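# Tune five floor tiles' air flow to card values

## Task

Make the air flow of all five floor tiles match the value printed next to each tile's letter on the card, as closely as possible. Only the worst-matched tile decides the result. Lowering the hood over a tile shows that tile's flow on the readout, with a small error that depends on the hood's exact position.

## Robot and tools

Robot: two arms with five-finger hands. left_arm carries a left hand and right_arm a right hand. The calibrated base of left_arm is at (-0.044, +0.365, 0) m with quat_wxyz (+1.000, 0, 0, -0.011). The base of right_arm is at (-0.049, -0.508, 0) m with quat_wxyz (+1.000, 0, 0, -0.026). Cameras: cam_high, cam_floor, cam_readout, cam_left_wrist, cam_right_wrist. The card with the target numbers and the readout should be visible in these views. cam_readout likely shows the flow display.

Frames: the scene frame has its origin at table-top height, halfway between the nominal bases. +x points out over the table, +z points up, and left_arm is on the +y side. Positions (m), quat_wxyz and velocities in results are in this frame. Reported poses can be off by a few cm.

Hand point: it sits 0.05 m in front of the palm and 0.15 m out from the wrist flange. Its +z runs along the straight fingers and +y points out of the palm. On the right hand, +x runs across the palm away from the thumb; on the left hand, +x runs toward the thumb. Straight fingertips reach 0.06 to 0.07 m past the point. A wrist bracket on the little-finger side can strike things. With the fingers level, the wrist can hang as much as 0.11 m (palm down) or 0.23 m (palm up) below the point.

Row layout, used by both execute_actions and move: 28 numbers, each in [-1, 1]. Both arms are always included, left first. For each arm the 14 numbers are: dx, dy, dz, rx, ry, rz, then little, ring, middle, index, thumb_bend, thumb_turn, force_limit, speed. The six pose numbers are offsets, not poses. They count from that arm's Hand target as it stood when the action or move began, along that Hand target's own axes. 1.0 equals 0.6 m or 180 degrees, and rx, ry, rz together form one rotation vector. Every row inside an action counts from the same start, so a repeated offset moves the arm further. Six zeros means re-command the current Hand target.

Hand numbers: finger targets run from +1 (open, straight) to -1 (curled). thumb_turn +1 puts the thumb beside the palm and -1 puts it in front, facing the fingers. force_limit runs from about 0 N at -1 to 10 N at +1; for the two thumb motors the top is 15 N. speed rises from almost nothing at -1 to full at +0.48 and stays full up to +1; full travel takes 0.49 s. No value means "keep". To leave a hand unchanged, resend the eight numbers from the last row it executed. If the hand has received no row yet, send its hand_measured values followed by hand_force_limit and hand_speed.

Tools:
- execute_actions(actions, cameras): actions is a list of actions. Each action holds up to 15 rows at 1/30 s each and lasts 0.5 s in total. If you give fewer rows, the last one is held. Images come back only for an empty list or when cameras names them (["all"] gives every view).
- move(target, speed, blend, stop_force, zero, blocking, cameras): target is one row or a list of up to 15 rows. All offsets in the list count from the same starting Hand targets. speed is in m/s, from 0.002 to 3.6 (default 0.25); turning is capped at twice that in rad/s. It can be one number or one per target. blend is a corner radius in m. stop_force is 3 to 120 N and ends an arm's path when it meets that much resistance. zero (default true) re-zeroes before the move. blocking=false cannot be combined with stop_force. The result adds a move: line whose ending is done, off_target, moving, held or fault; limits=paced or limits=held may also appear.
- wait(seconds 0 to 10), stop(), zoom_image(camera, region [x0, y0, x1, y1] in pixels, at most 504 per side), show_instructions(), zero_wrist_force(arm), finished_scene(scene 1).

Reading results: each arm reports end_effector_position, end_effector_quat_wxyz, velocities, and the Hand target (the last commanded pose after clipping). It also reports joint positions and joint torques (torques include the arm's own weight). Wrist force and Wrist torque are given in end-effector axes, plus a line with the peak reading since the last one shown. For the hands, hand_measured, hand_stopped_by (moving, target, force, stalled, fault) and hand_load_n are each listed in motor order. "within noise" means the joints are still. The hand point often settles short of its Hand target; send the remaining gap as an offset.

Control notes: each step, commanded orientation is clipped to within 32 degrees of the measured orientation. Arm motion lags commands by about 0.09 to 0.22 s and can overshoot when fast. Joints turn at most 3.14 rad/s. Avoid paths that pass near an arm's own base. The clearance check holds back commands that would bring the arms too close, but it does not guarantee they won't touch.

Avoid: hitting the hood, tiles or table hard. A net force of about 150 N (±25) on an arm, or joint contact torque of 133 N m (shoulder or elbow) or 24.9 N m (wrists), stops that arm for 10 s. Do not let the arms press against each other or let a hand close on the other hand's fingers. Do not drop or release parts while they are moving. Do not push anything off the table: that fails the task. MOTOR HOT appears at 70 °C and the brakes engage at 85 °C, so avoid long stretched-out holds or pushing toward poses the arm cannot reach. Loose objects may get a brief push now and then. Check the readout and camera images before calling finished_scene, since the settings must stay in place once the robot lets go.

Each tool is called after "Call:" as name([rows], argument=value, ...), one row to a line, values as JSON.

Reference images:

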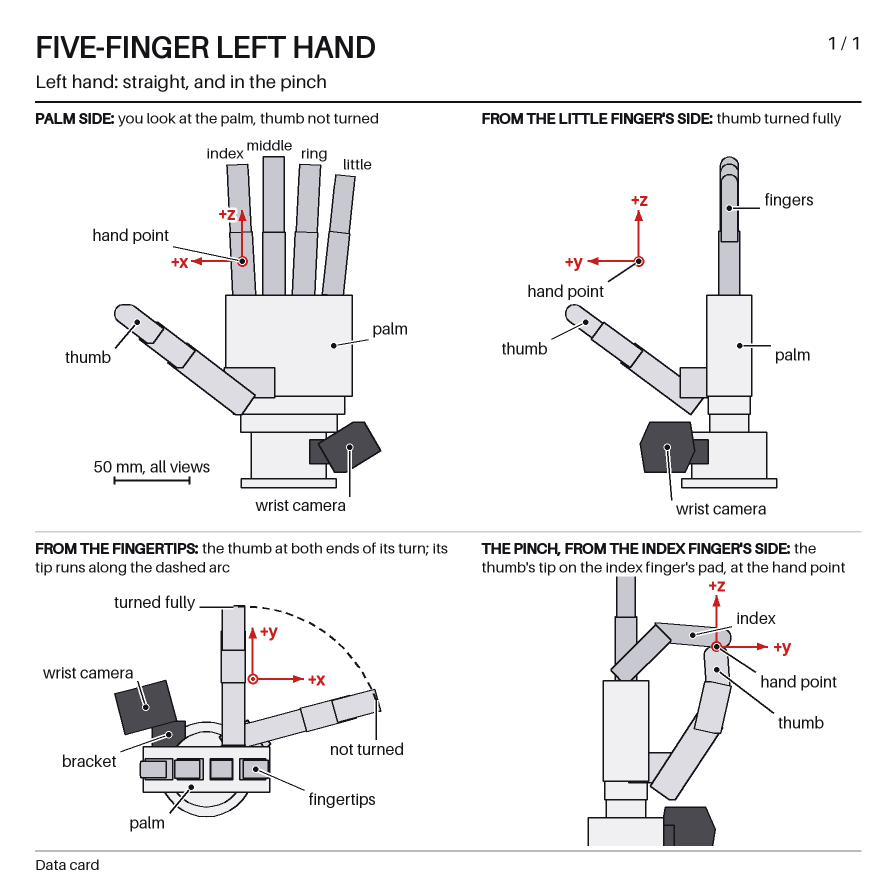

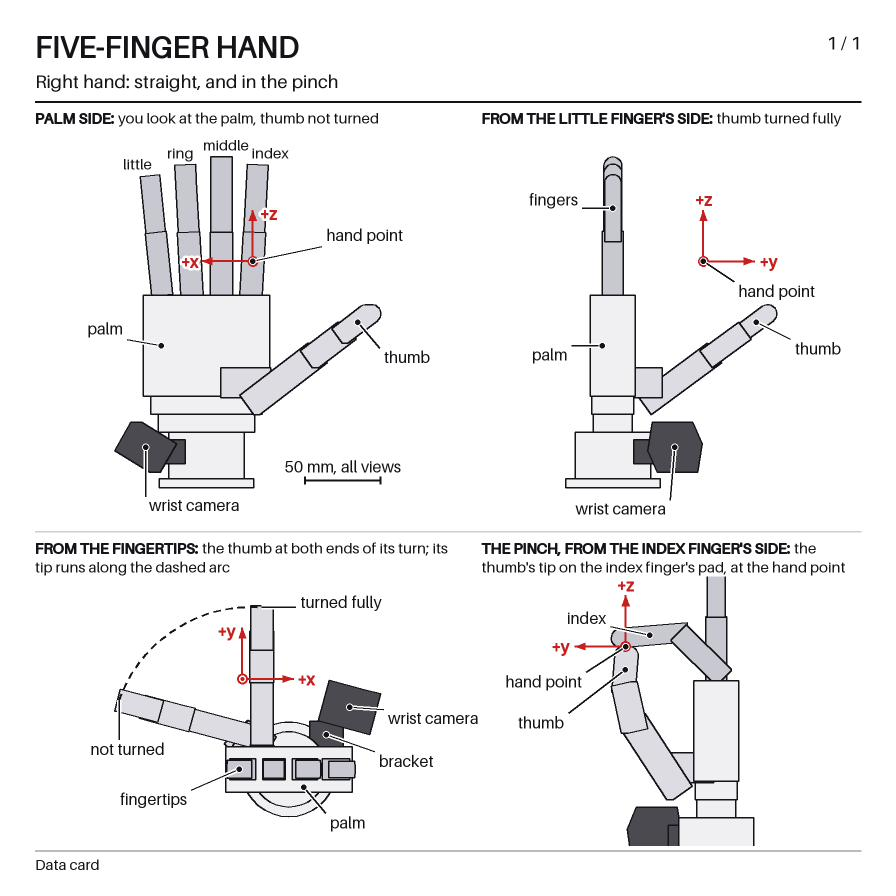

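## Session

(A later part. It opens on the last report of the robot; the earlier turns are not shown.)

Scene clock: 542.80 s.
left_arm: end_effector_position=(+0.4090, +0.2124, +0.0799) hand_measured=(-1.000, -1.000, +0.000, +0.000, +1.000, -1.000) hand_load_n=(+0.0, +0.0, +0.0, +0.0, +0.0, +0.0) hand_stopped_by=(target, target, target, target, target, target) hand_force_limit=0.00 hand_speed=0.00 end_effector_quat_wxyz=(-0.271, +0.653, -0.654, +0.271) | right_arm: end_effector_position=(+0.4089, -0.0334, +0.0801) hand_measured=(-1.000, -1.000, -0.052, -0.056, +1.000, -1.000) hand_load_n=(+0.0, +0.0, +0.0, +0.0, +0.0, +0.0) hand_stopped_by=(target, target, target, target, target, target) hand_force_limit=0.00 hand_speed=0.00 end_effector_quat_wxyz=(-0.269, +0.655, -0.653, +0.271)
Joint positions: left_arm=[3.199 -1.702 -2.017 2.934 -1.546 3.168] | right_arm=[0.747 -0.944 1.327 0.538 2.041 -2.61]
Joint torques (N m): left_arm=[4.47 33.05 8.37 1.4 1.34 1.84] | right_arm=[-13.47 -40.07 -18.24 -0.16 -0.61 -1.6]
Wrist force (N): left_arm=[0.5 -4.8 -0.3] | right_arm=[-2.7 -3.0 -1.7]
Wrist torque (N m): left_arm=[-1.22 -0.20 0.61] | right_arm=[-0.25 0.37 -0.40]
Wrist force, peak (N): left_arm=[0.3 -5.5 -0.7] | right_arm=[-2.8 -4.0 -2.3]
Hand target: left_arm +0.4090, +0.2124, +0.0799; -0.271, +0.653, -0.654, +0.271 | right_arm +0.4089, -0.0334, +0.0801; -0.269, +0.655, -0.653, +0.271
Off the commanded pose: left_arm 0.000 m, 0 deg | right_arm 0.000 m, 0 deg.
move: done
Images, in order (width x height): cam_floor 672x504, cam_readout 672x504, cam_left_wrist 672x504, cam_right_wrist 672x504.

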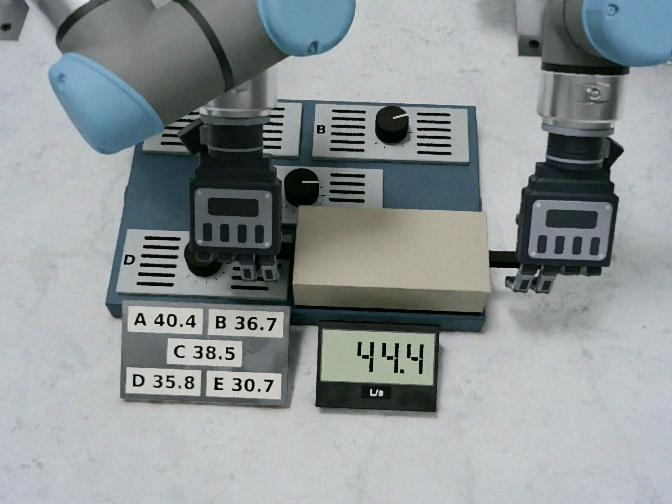

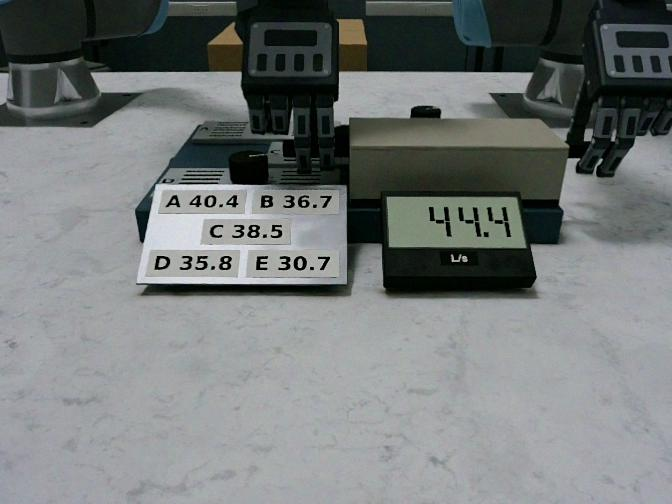

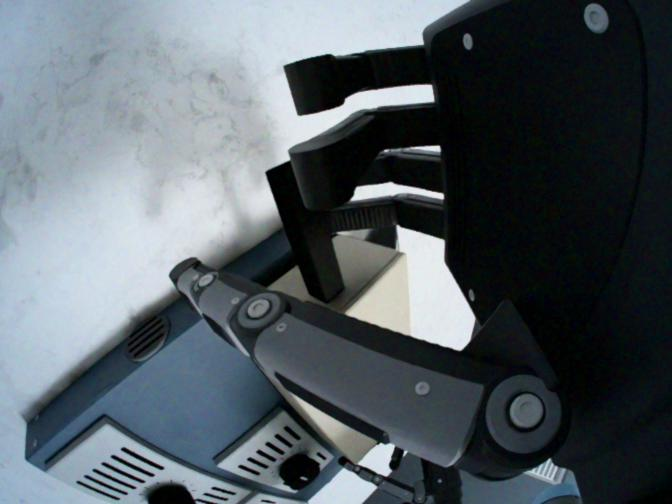

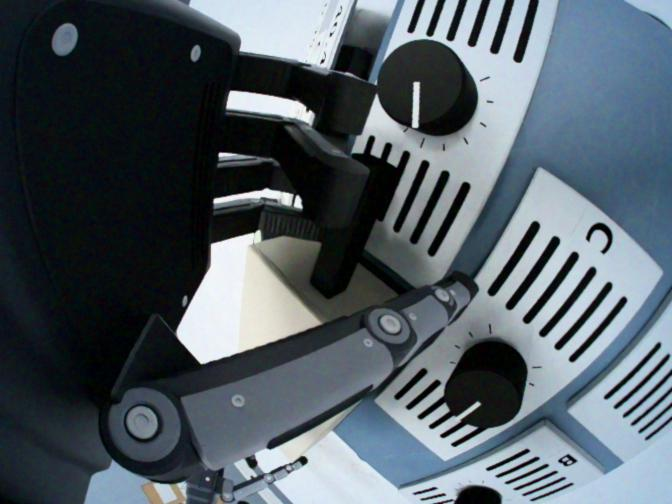

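Call:
move([
  [0, 0.0153, 0.0153, 0, 0, 0, -1, -1, 0, 0, 1, -1, 0, 0, 0, 0.0153, 0.0153, 0, 0, 0, -1, -1, 0, 0, 1, -1, 0, 0],
  [0, 0.0212, 0.0024, -0.125, 0, 0, -1, -1, 0, 0, 1, -1, 0, 0, 0, 0.0212, 0.0024, -0.125, 0, 0, -1, -1, 0, 0, 1, -1, 0, 0],
], speed=0.12, stop_force=15, cameras=["cam_floor", "cam_readout", "cam_left_wrist", "cam_right_wrist"])

Call:
zoom_image(camera="cam_readout", region=[220, 60, 400, 220])

Call:
zoom_image(camera="cam_readout", region=[520, 60, 672, 220])

Call:
zoom_image(camera="cam_floor", region=[440, 180, 600, 320])

Scene clock: 558.00 s.
left_arm: end_effector_position=(+0.4010, +0.2124, +0.0699) hand_measured=(-1.000, -1.000, +0.000, +0.000, +1.000, -1.000) hand_load_n=(+0.0, +0.0, +0.0, +0.0, +0.0, +0.0) hand_stopped_by=(target, target, target, target, target, target) hand_force_limit=0.00 hand_speed=0.00 end_effector_quat_wxyz=(-0.139, +0.693, -0.694, +0.138) | right_arm: end_effector_position=(+0.4009, -0.0335, +0.0701) hand_measured=(-1.000, -1.000, -0.052, -0.056, +1.000, -1.000) hand_load_n=(+0.0, +0.0, +0.0, +0.0, +0.0, +0.0) hand_stopped_by=(target, target, target, target, target, target) hand_force_limit=0.00 hand_speed=0.00 end_effector_quat_wxyz=(-0.136, +0.694, -0.693, +0.138)
Joint positions: left_arm=[3.191 -1.94 -1.726 2.489 -1.561 3.168] | right_arm=[0.654 -0.767 1.028 0.985 1.791 -2.577]
Joint torques (N m): left_arm=[2.76 42.69 21.45 -3.77 1.4 -1.56] | right_arm=[15.06 -45.39 -27.92 3.07 -1.02 -1.67]
Wrist force (N): left_arm=[0.0 -4.4 -0.8] | right_arm=[-2.8 -2.3 -2.0]
Wrist torque (N m): left_arm=[-1.07 -0.19 0.52] | right_arm=[-0.17 0.40 -0.32]
Wrist force, peak (N): left_arm=[0.5 -5.8 -1.0] | right_arm=[-0.7 -18.2 -8.1]
Hand target: left_arm +0.4010, +0.2125, +0.0699; -0.139, +0.693, -0.694, +0.138 | right_arm +0.4009, -0.0335, +0.0701; -0.136, +0.694, -0.693, +0.138
Off the commanded pose: left_arm 0.000 m, 0 deg | right_arm 0.000 m, 0 deg.
move: done
Images, in order (width x height): cam_floor 672x504, cam_readout 672x504, cam_left_wrist 672x504, cam_right_wrist 672x504.

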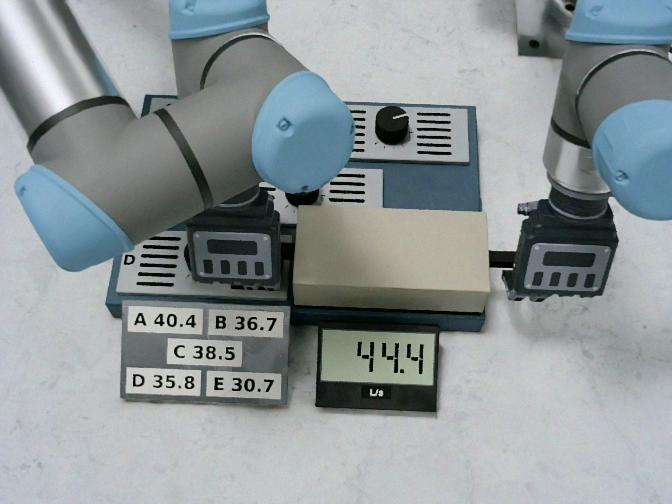

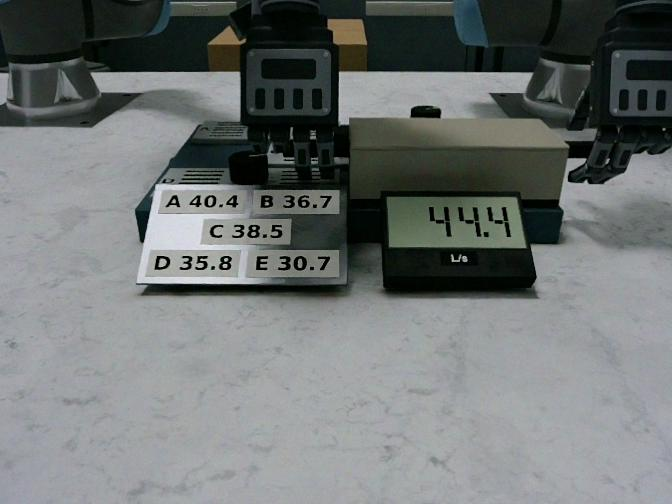

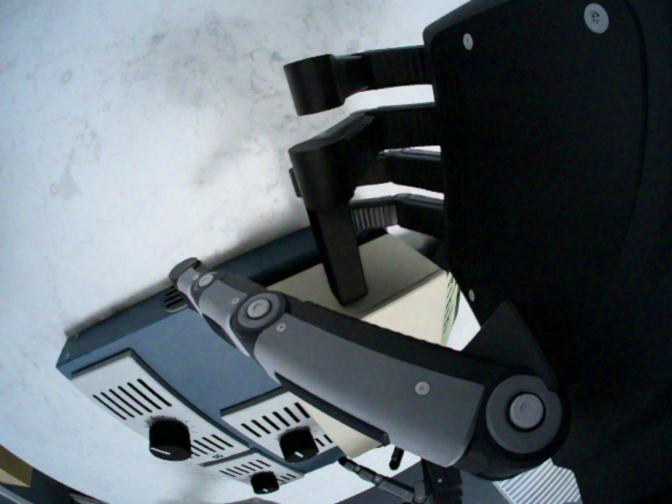

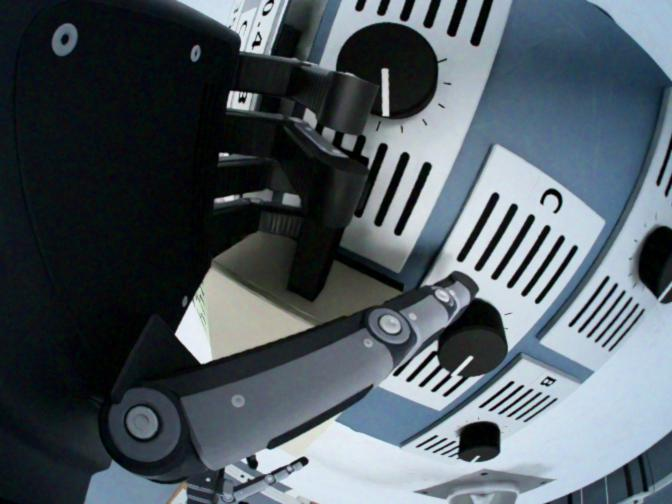

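Scaled by 2.800 from the camera's 672x504 image, which has a finer 960x720 frame.

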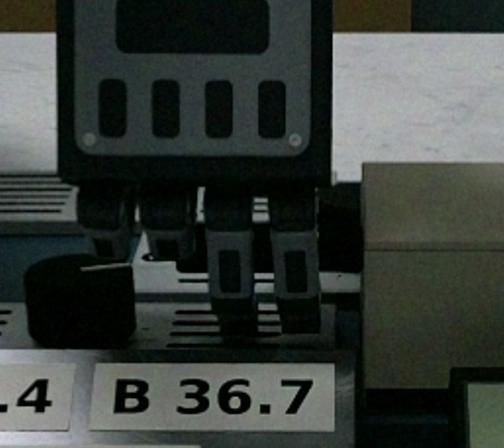

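Scaled by 3.150 from the camera's 672x504 image, which has a finer 960x720 frame.

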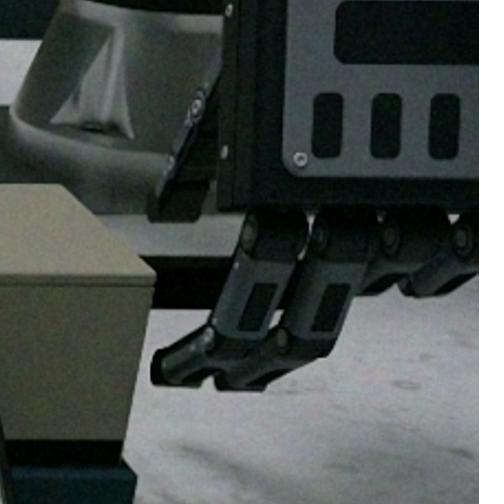

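Scaled by 3.150 from the camera's 672x504 image, which has a finer 960x720 frame.

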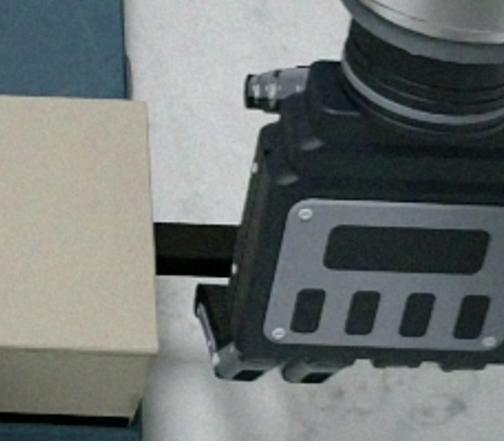

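Call:
move(target=[0, 0.0095, -0.012, -0.125, 0, 0, -1, -1, 0, 0, 1, -1, 0, 0, 0, 0.0095, -0.012, -0.125, 0, 0, -1, -1, 0, 0, 1, -1, 0, 0], speed=0.12, stop_force=15, cameras=["cam_floor", "cam_readout", "cam_left_wrist", "cam_right_wrist"])

Call:
zoom_image(camera="cam_readout", region=[220, 60, 400, 220])

Call:
zoom_image(camera="cam_readout", region=[520, 60, 672, 220])

Call:
zoom_image(camera="cam_right_wrist", region=[200, 180, 480, 380])

Call:
zoom_image(camera="cam_left_wrist", region=[200, 140, 480, 340])

Scene clock: 568.33 s.
left_arm: end_effector_position=(+0.3930, +0.2125, +0.0744) hand_measured=(-1.000, -1.000, +0.000, +0.000, +1.000, -1.000) hand_load_n=(+0.0, +0.0, +0.0, +0.0, +0.0, +0.0) hand_stopped_by=(target, target, target, target, target, target) hand_force_limit=0.00 hand_speed=0.00 end_effector_quat_wxyz=(-0.001, +0.707, -0.707, +0.000) | right_arm: end_effector_position=(+0.3929, -0.0334, +0.0746) hand_measured=(-1.000, -1.000, -0.052, -0.056, +1.000, -1.000) hand_load_n=(+0.0, +0.0, +0.0, +0.0, +0.0, +0.0) hand_stopped_by=(target, target, target, target, target, target) hand_force_limit=0.00 hand_speed=0.00 end_effector_quat_wxyz=(+0.002, +0.708, -0.707, +0.000)
Joint positions: left_arm=[3.185 -2.191 -1.438 2.059 -1.572 3.164] | right_arm=[0.575 -0.521 0.648 1.448 1.573 -2.619]
Joint torques (N m): left_arm=[-0.13 52.29 20.2 -4.7 1.5 -0.37] | right_arm=[14.45 -47.15 -27.19 3.53 -0.92 2.05]
Wrist force (N): left_arm=[0.6 -4.0 -1.6] | right_arm=[-2.6 -1.2 -2.2]
Wrist torque (N m): left_arm=[-0.80 -0.36 0.51] | right_arm=[-0.07 0.40 -0.20]
Wrist force, peak (N): left_arm=[0.3 -4.6 -0.8] | right_arm=[-2.9 -2.1 -2.7]
Hand target: left_arm +0.3930, +0.2125, +0.0744; -0.001, +0.707, -0.707, +0.000 | right_arm +0.3929, -0.0334, +0.0746; +0.002, +0.708, -0.707, +0.000
Off the commanded pose: left_arm 0.000 m, 0 deg | right_arm 0.000 m, 0 deg.
move: done
Images, in order (width x height): cam_floor 672x504, cam_readout 672x504, cam_left_wrist 672x504, cam_right_wrist 672x504.

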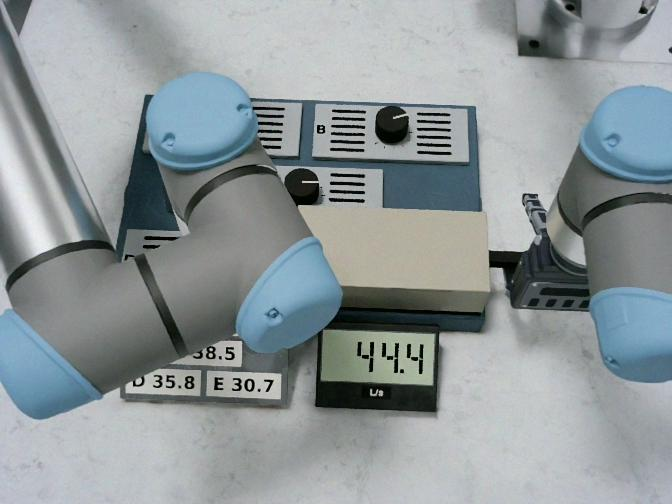

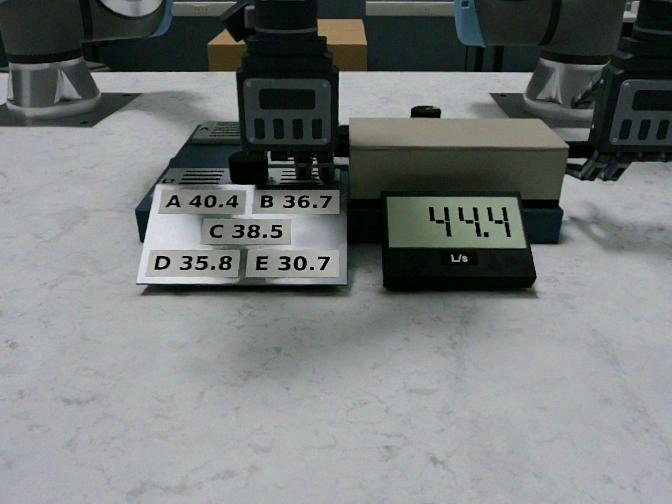

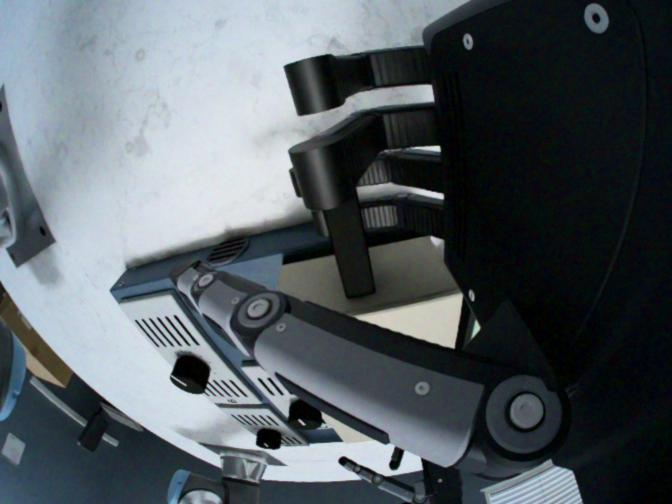

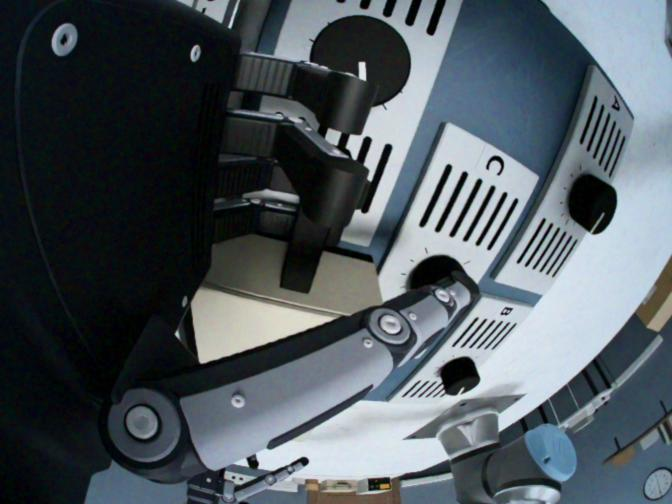

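Scaled by 2.800 from the camera's 672x504 image, which has a finer 960x720 frame.

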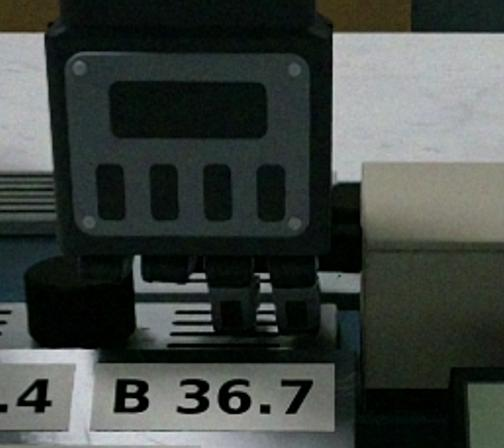

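Scaled by 3.150 from the camera's 672x504 image, which has a finer 960x720 frame.

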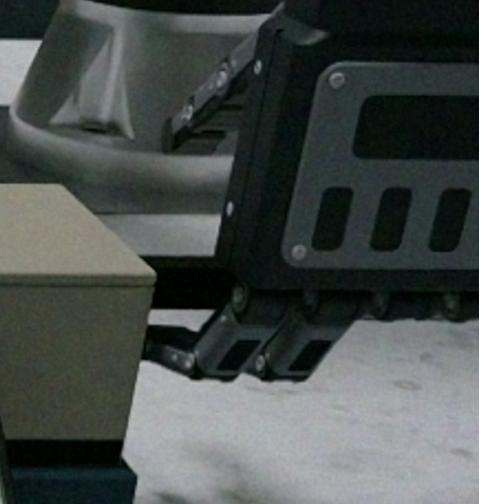

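Scaled by 1.800 from the camera's 672x504 image, which has a finer 960x720 frame.

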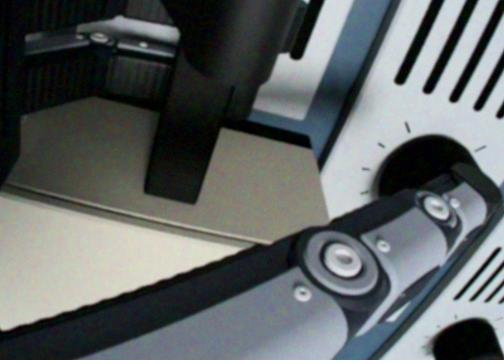

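Scaled by 1.800 from the camera's 672x504 image, which has a finer 960x720 frame.

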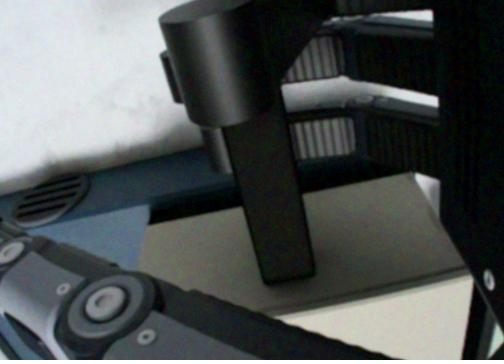

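Call:
move(target=[0, 0, 0, 0, 0, 0, -1, -1, 0, 0, -0.3, -1, -0.5, -0.7, 0, 0, 0, 0, 0, 0, -1, -1, 0, 0, -0.3, -1, -0.5, -0.7], speed=0.1, cameras=["cam_left_wrist", "cam_right_wrist", "cam_readout"])

Scene clock: 575.43 s.
left_arm: end_effector_position=(+0.3930, +0.2125, +0.0744) hand_measured=(-1.000, -1.000, +0.000, +0.000, +0.062, -1.000) hand_load_n=(+0.0, +0.0, +0.0, +0.0, +3.0, +0.0) hand_stopped_by=(target, target, target, target, force, target) hand_force_limit=-0.50 hand_speed=-0.70 end_effector_quat_wxyz=(-0.001, +0.707, -0.707, +0.000) | right_arm: end_effector_position=(+0.3929, -0.0334, +0.0746) hand_measured=(-1.000, -1.000, -0.052, -0.056, +0.064, -1.000) hand_load_n=(+0.0, +0.0, +0.0, +0.0, +4.5, +0.5) hand_stopped_by=(target, target, target, target, force, target) hand_force_limit=-0.50 hand_speed=-0.70 end_effector_quat_wxyz=(+0.002, +0.708, -0.707, +0.000)
Joint positions: left_arm=[3.186 -2.191 -1.438 2.059 -1.572 3.164] | right_arm=[0.575 -0.521 0.648 1.448 1.573 -2.619]
Joint torques (N m): left_arm=[3.41 50.65 20.83 -3.06 1.34 1.72] | right_arm=[11.73 -47.67 -26.73 3.6 -0.95 1.9]
Wrist force (N): left_arm=[0.1 -2.4 -2.7] | right_arm=[-2.1 0.1 -4.9]
Wrist torque (N m): left_arm=[-0.79 -0.37 0.52] | right_arm=[-0.04 0.43 -0.25]
Wrist force, peak (N): left_arm=[0.8 -4.2 -1.9] | right_arm=[-2.0 0.3 -5.5]
Hand target: left_arm +0.3930, +0.2125, +0.0744; -0.001, +0.707, -0.707, +0.000 | right_arm +0.3929, -0.0334, +0.0746; +0.002, +0.708, -0.707, +0.000
Off the commanded pose: left_arm 0.000 m, 0 deg | right_arm 0.000 m, 0 deg.
move: done
Images, in order (width x height): cam_readout 672x504, cam_left_wrist 672x504, cam_right_wrist 672x504.

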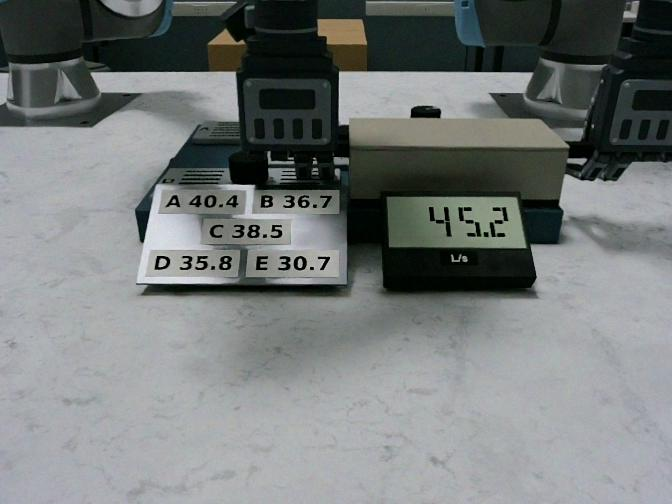

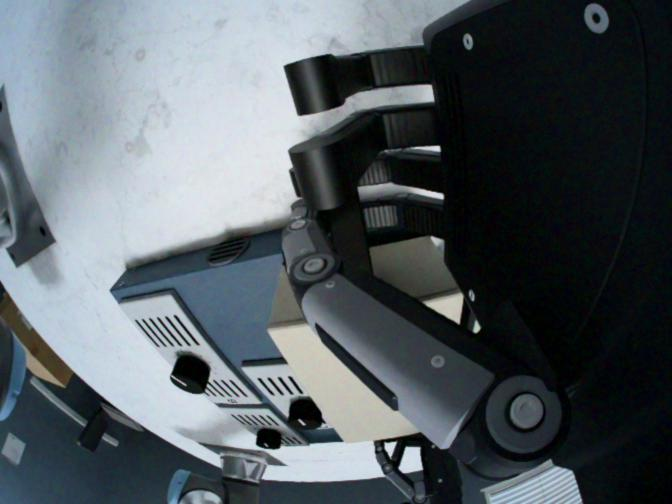

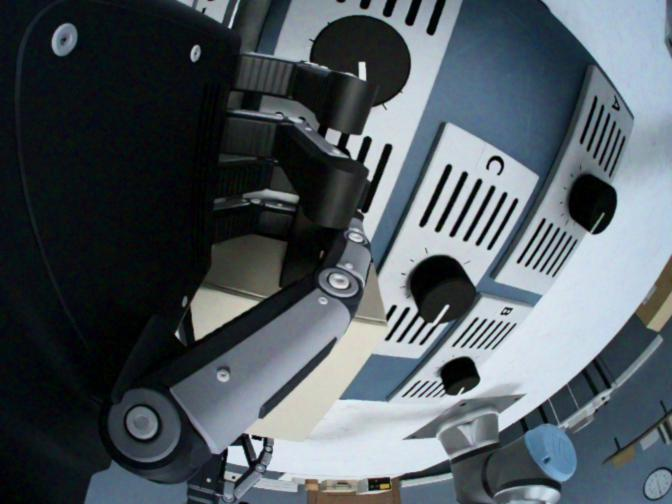

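Call:
move(target=[0, 0, -0.09, 0, 0, 0, -1, -1, 0, 0, -0.3, -1, -0.5, -0.7, 0, 0, -0.09, 0, 0, 0, -1, -1, 0, 0, -0.3, -1, -0.5, -0.7], speed=0.08, cameras=["cam_left_wrist", "cam_right_wrist", "cam_readout", "cam_floor"])

Scene clock: 580.00 s.
left_arm: end_effector_position=(+0.3930, +0.2124, +0.1284) hand_measured=(-1.000, -1.000, +0.000, +0.000, +0.060, -1.000) hand_load_n=(+0.0, +0.0, +2.0, +2.0, +0.0, +0.0) hand_stopped_by=(target, target, target, target, force, target) hand_force_limit=-0.50 hand_speed=-0.70 end_effector_quat_wxyz=(-0.001, +0.707, -0.707, +0.000) | right_arm: end_effector_position=(+0.3931, -0.0332, +0.1285) hand_measured=(-1.000, -1.000, -0.050, -0.054, +0.064, -1.000) hand_load_n=(+0.0, +0.0, +1.5, +6.0, +4.5, +0.5) hand_stopped_by=(target, target, target, target, force, target) hand_force_limit=-0.50 hand_speed=-0.70 end_effector_quat_wxyz=(+0.002, +0.708, -0.707, +0.000)
Joint positions: left_arm=[3.185 -2.137 -1.376 1.943 -1.572 3.164] | right_arm=[0.575 -0.534 0.536 1.574 1.573 -2.619]
Joint torques (N m): left_arm=[-9.05 26.18 12.1 -2.52 0.66 -2.54] | right_arm=[15.2 -54.95 -20.2 1.63 0.28 1.71]
Wrist force (N): left_arm=[-2.2 -3.6 3.4] | right_arm=[0.3 -1.3 3.5]
Wrist torque (N m): left_arm=[-0.96 -0.35 0.47] | right_arm=[-0.08 0.46 -0.11]
Wrist force, peak (N): left_arm=[-2.2 -3.8 3.8] | right_arm=[-2.1 0.1 -5.7]
Hand target: left_arm +0.3930, +0.2124, +0.1284; -0.001, +0.707, -0.707, +0.000 | right_arm +0.3931, -0.0332, +0.1286; +0.002, +0.708, -0.707, +0.000
Off the commanded pose: left_arm 0.000 m, 0 deg | right_arm 0.000 m, 0 deg.
move: done
Images, in order (width x height): cam_floor 672x504, cam_readout 672x504, cam_left_wrist 672x504, cam_right_wrist 672x504.

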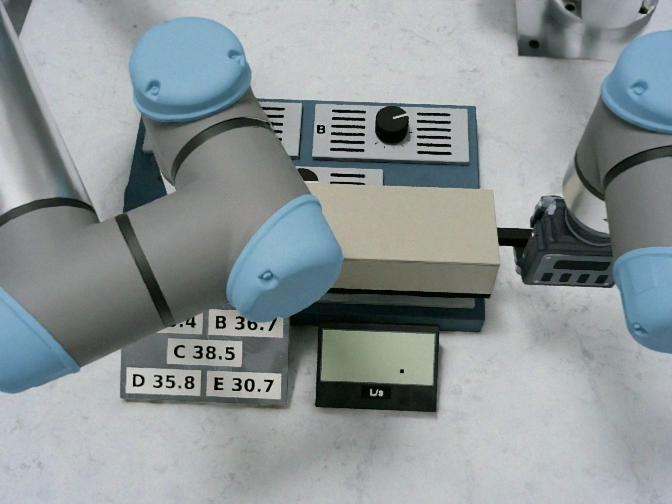

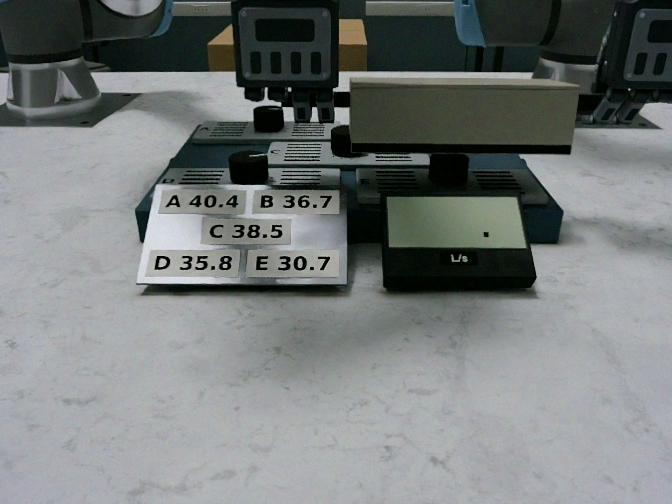

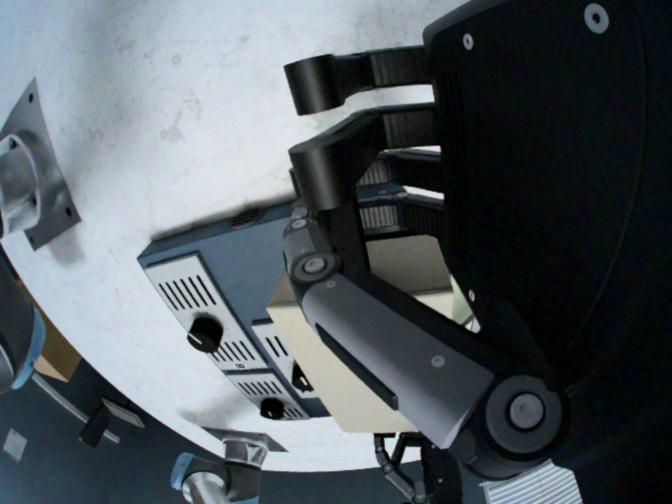

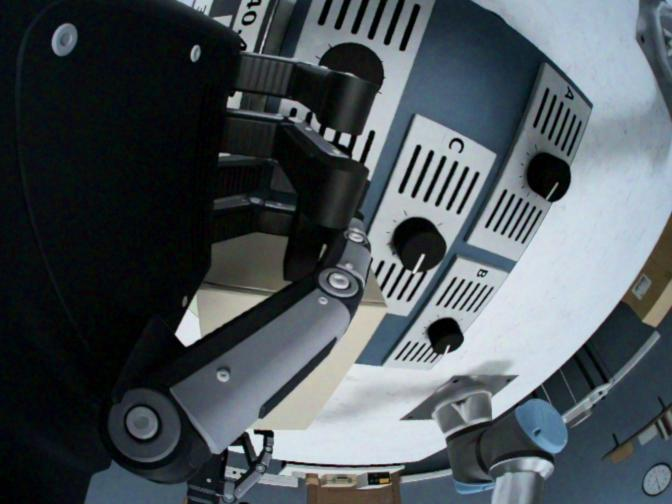

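Call:
zoom_image(camera="cam_readout", region=[180, 90, 600, 300])

Call:
zoom_image(camera="cam_floor", region=[280, 80, 520, 340])

Scaled by 1.200 from the camera's 672x504 image, which has a finer 960x720 frame.

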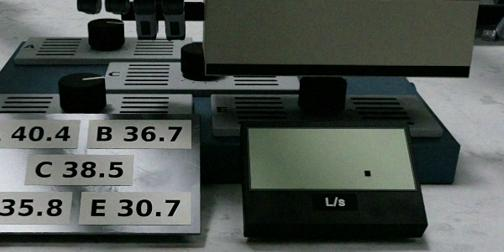

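Scaled by 1.938 from the camera's 672x504 image, which has a finer 960x720 frame.

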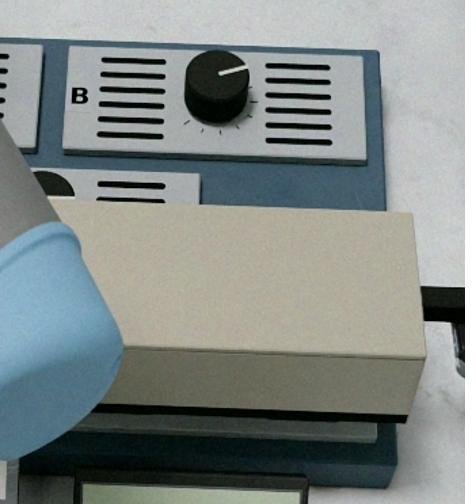

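Call:
move([
  [0.1608, 0.1467, 0, 0, 0, 0, -1, -1, 0, 0, -0.3, -1, -0.5, -0.7, 0.1608, 0.1467, 0, 0, 0, 0, -1, -1, 0, 0, -0.3, -1, -0.5, -0.7],
  [0.1608, 0.1467, 0.0667, 0, 0, 0, -1, -1, 0, 0, -0.3, -1, -0.5, -0.7, 0.1608, 0.1467, 0.0667, 0, 0, 0, -1, -1, 0, 0, -0.3, -1, -0.5, -0.7],
], speed=[0.15, 0.08], blend=0.005, cameras=["cam_floor", "cam_readout"])

Call:
zoom_image(camera="cam_floor", region=[180, 120, 420, 280])

Call:
zoom_image(camera="cam_readout", region=[200, 60, 560, 240])

Scene clock: 641.57 s.
left_arm: end_effector_position=(+0.3048, +0.1161, +0.0882) hand_measured=(-1.000, -1.000, +0.000, +0.000, +0.060, -1.000) hand_load_n=(+0.0, +0.0, +2.5, +1.5, +0.0, -0.5) hand_stopped_by=(target, target, target, target, force, target) hand_force_limit=-0.50 hand_speed=-0.70 end_effector_quat_wxyz=(-0.001, +0.707, -0.707, +0.000) | right_arm: end_effector_position=(+0.3050, -0.1300, +0.0892) hand_measured=(-1.000, -1.000, -0.052, -0.054, +0.062, -1.000) hand_load_n=(+0.0, +0.0, +0.5, +3.5, +1.0, +0.0) hand_stopped_by=(target, target, target, target, force, target) hand_force_limit=-0.50 hand_speed=-0.70 end_effector_quat_wxyz=(+0.002, +0.708, -0.707, +0.000)
Joint positions: left_arm=[2.964 -2.072 -1.595 2.096 -1.572 2.942] | right_arm=[0.501 -0.898 1.306 1.166 1.573 -2.693]
Joint torques (N m): left_arm=[-5.45 48.73 19.95 -3.48 1.04 -2.32] | right_arm=[13.91 -47.62 -25.2 3.92 0.37 -0.31]
Wrist force (N): left_arm=[0.5 -3.0 3.1] | right_arm=[-2.7 0.6 3.7]
Wrist torque (N m): left_arm=[-0.90 -0.27 0.36] | right_arm=[-0.13 0.47 -0.25]
Wrist force, peak (N): left_arm=[-4.2 -5.2 4.0] | right_arm=[-6.6 -2.2 4.2]
Hand target: left_arm +0.3049, +0.1161, +0.0882; -0.001, +0.707, -0.707, +0.000 | right_arm +0.3051, -0.1300, +0.0892; +0.002, +0.708, -0.707, +0.000
Off the commanded pose: left_arm 0.000 m, 0 deg | right_arm 0.000 m, 0 deg.
move: done
Images, in order (width x height): cam_floor 672x504, cam_readout 672x504.

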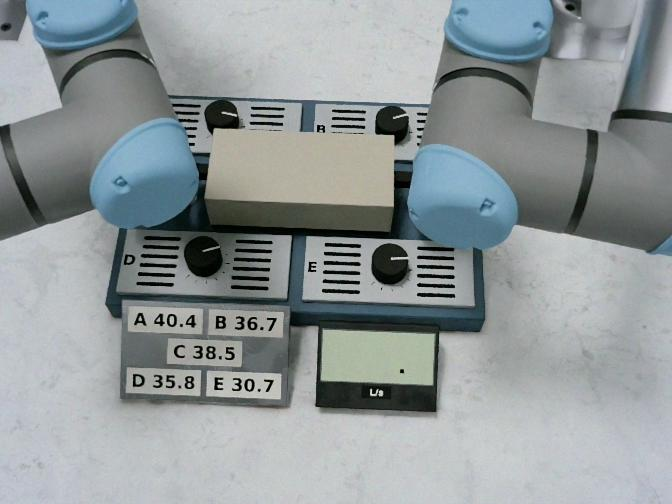

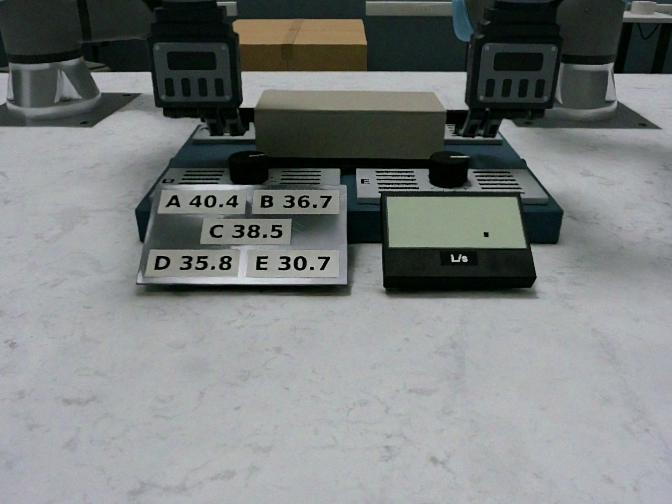

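Scaled by 2.100 from the camera's 672x504 image, which has a finer 960x720 frame.

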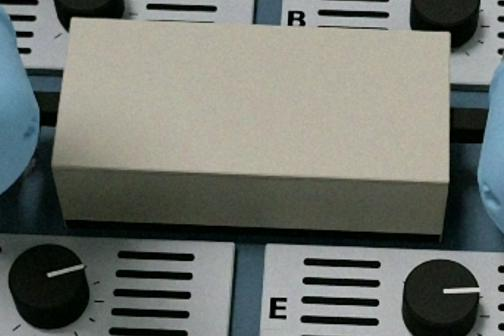

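Scaled by 1.400 from the camera's 672x504 image, which has a finer 960x720 frame.

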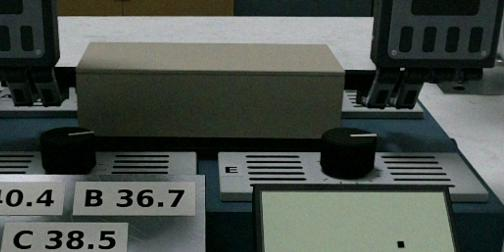

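Call:
move(target=[0, 0, 0.0233, 0, 0, 0, -1, -1, 0, 0, -0.3, -1, -0.5, -0.7, 0, 0, 0.0245, 0, 0, 0, -1, -1, 0, 0, -0.3, -1, -0.5, -0.7], speed=0.05, stop_force=10, cameras=["cam_floor", "cam_readout"])

Call:
zoom_image(camera="cam_floor", region=[180, 120, 420, 280])

Call:
zoom_image(camera="cam_readout", region=[200, 60, 560, 240])

Scene clock: 646.80 s.
left_arm: end_effector_position=(+0.3049, +0.1161, +0.0742) hand_measured=(-1.000, -1.000, +0.000, +0.000, +0.060, -1.000) hand_load_n=(+0.0, +0.5, +0.0, +0.0, +0.0, +0.0) hand_stopped_by=(target, target, target, target, force, target) hand_force_limit=-0.50 hand_speed=-0.70 end_effector_quat_wxyz=(-0.001, +0.707, -0.707, +0.000) | right_arm: end_effector_position=(+0.3050, -0.1300, +0.0750) hand_measured=(-1.000, -1.000, -0.052, -0.056, +0.062, -1.000) hand_load_n=(+0.0, +0.0, +0.0, +0.0, +3.0, +0.5) hand_stopped_by=(target, target, target, target, force, target) hand_force_limit=-0.50 hand_speed=-0.70 end_effector_quat_wxyz=(+0.002, +0.708, -0.707, +0.000)
Joint positions: left_arm=[2.964 -2.089 -1.609 2.128 -1.572 2.942] | right_arm=[0.501 -0.884 1.322 1.137 1.573 -2.694]
Joint torques (N m): left_arm=[4.8 47.67 20.96 -4.55 0.73 1.77] | right_arm=[8.29 -50.38 -26.76 4.24 -1 -1.49]
Wrist force (N): left_arm=[-1.1 -3.5 -1.5] | right_arm=[-2.3 0.2 0.5]
Wrist torque (N m): left_arm=[-0.82 -0.32 0.35] | right_arm=[-0.04 0.37 -0.29]
Wrist force, peak (N): left_arm=[0.3 -3.4 3.9] | right_arm=[-2.4 -3.9 -8.2]
Hand target: left_arm +0.3049, +0.1161, +0.0742; -0.001, +0.707, -0.707, +0.000 | right_arm +0.3050, -0.1300, +0.0750; +0.002, +0.708, -0.707, +0.000 (not the last commanded pose)
Off the commanded pose: left_arm 0.000 m, 0 deg | right_arm 0.001 m, 0 deg.
move: contact (right_arm)
Images, in order (width x height): cam_floor 672x504, cam_readout 672x504.

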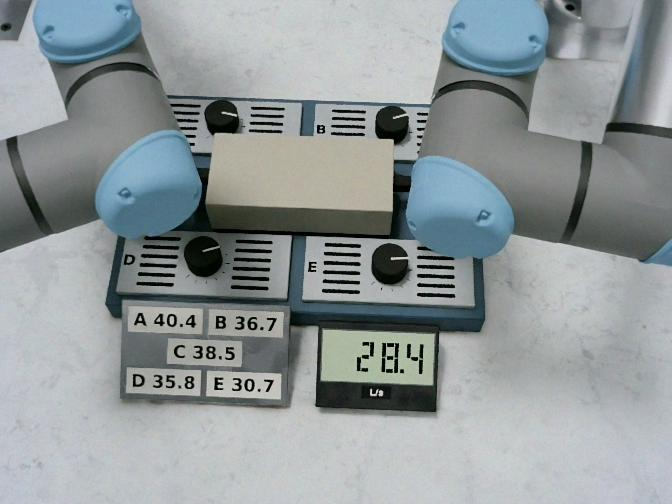

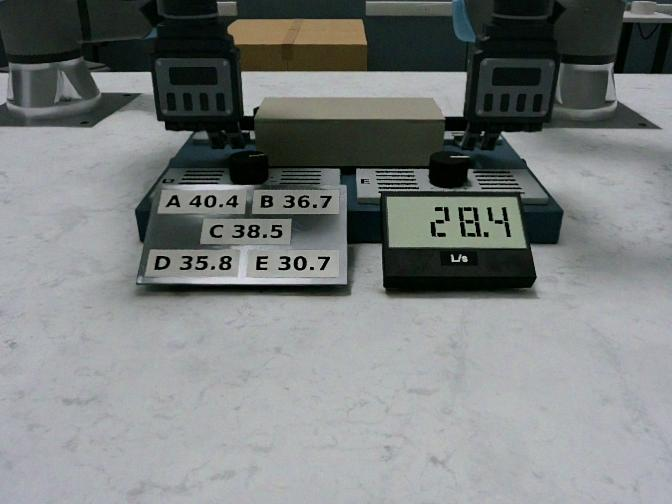

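Scaled by 2.100 from the camera's 672x504 image, which has a finer 960x720 frame.

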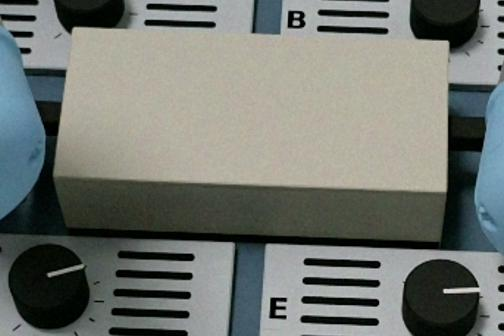

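Scaled by 1.400 from the camera's 672x504 image, which has a finer 960x720 frame.

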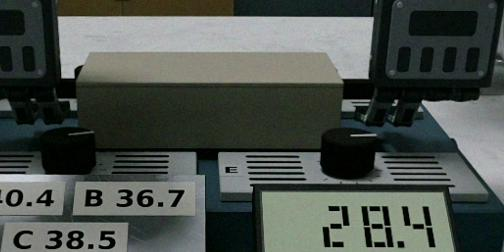

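Call:
move([
  [0, 0, -0.02, 0, 0, 0, -1, -1, 0, 0, -0.3, -1, -0.5, -0.7, 0, 0, -0.02, 0, 0, 0, -1, -1, 0, 0, -0.3, -1, -0.5, -0.7],
  [0.0017, 0.005, -0.02, 0, 0, 0, -1, -1, 0, 0, -0.3, -1, -0.5, -0.7, 0.0017, 0.005, -0.02, 0, 0, 0, -1, -1, 0, 0, -0.3, -1, -0.5, -0.7],
  [0.0017, 0.005, 0.0, 0, 0, 0, -1, -1, 0, 0, -0.3, -1, -0.5, -0.7, 0.0017, 0.005, 0.001, 0, 0, 0, -1, -1, 0, 0, -0.3, -1, -0.5, -0.7],
], speed=0.06, cameras=["cam_floor", "cam_readout"])

Call:
zoom_image(camera="cam_floor", region=[180, 120, 420, 280])

Scene clock: 658.00 s.
left_arm: end_effector_position=(+0.3018, +0.1151, +0.0741) hand_measured=(-1.000, -1.000, +0.000, +0.000, +0.060, -1.000) hand_load_n=(+0.0, +0.5, +0.0, +0.0, +0.0, +0.0) hand_stopped_by=(target, target, target, target, force, target) hand_force_limit=-0.50 hand_speed=-0.70 end_effector_quat_wxyz=(-0.001, +0.707, -0.707, +0.000) | right_arm: end_effector_position=(+0.3019, -0.1310, +0.0744) hand_measured=(-1.000, -1.000, -0.052, -0.056, +0.064, -1.000) hand_load_n=(+0.0, -0.5, +0.0, +0.0, +3.5, +1.0) hand_stopped_by=(target, target, target, target, force, target) hand_force_limit=-0.50 hand_speed=-0.70 end_effector_quat_wxyz=(+0.002, +0.708, -0.707, +0.000)
Joint positions: left_arm=[2.96 -2.085 -1.616 2.13 -1.572 2.939] | right_arm=[0.501 -0.89 1.334 1.131 1.573 -2.693]
Joint torques (N m): left_arm=[6.45 47.04 21.23 -4.56 -0.3 2.04] | right_arm=[-8.61 -48.82 -25.24 4.9 0.25 -1.57]
Wrist force (N): left_arm=[-1.7 -3.6 -1.5] | right_arm=[-2.0 -2.3 -1.1]
Wrist torque (N m): left_arm=[-0.81 -0.29 0.41] | right_arm=[-0.11 0.41 -0.44]
Wrist force, peak (N): left_arm=[1.4 -4.4 3.7] | right_arm=[-2.3 -4.5 -9.9]
Hand target: left_arm +0.3019, +0.1151, +0.0742; -0.001, +0.707, -0.707, +0.000 | right_arm +0.3020, -0.1310, +0.0744; +0.002, +0.708, -0.707, +0.000
Off the commanded pose: left_arm 0.000 m, 0 deg | right_arm 0.000 m, 0 deg.
move: done
Images, in order (width x height): cam_floor 672x504, cam_readout 672x504.

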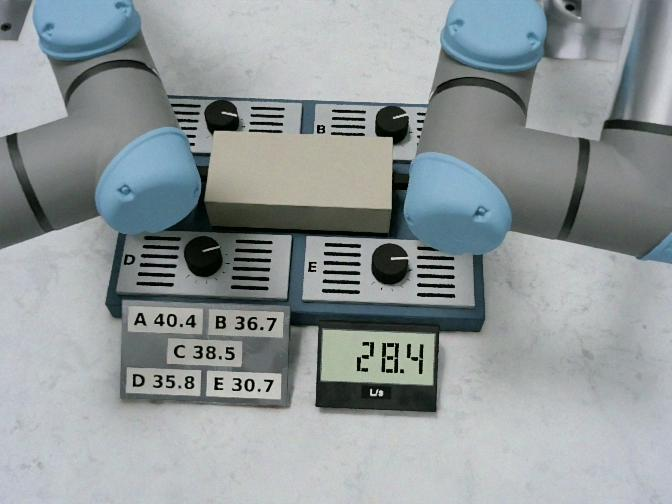

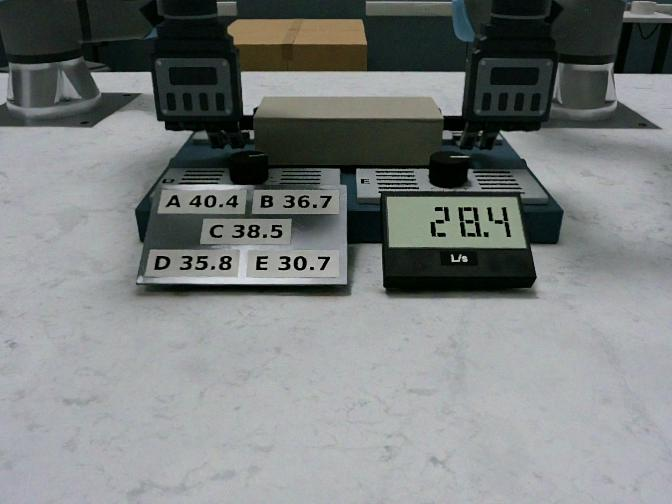

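Scaled by 2.100 from the camera's 672x504 image, which has a finer 960x720 frame.

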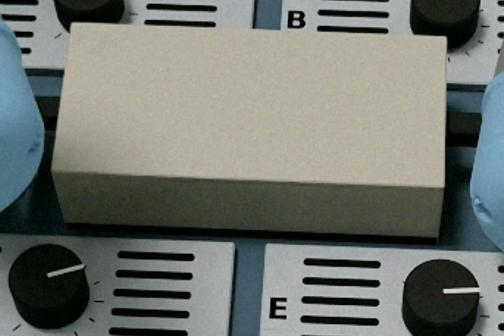

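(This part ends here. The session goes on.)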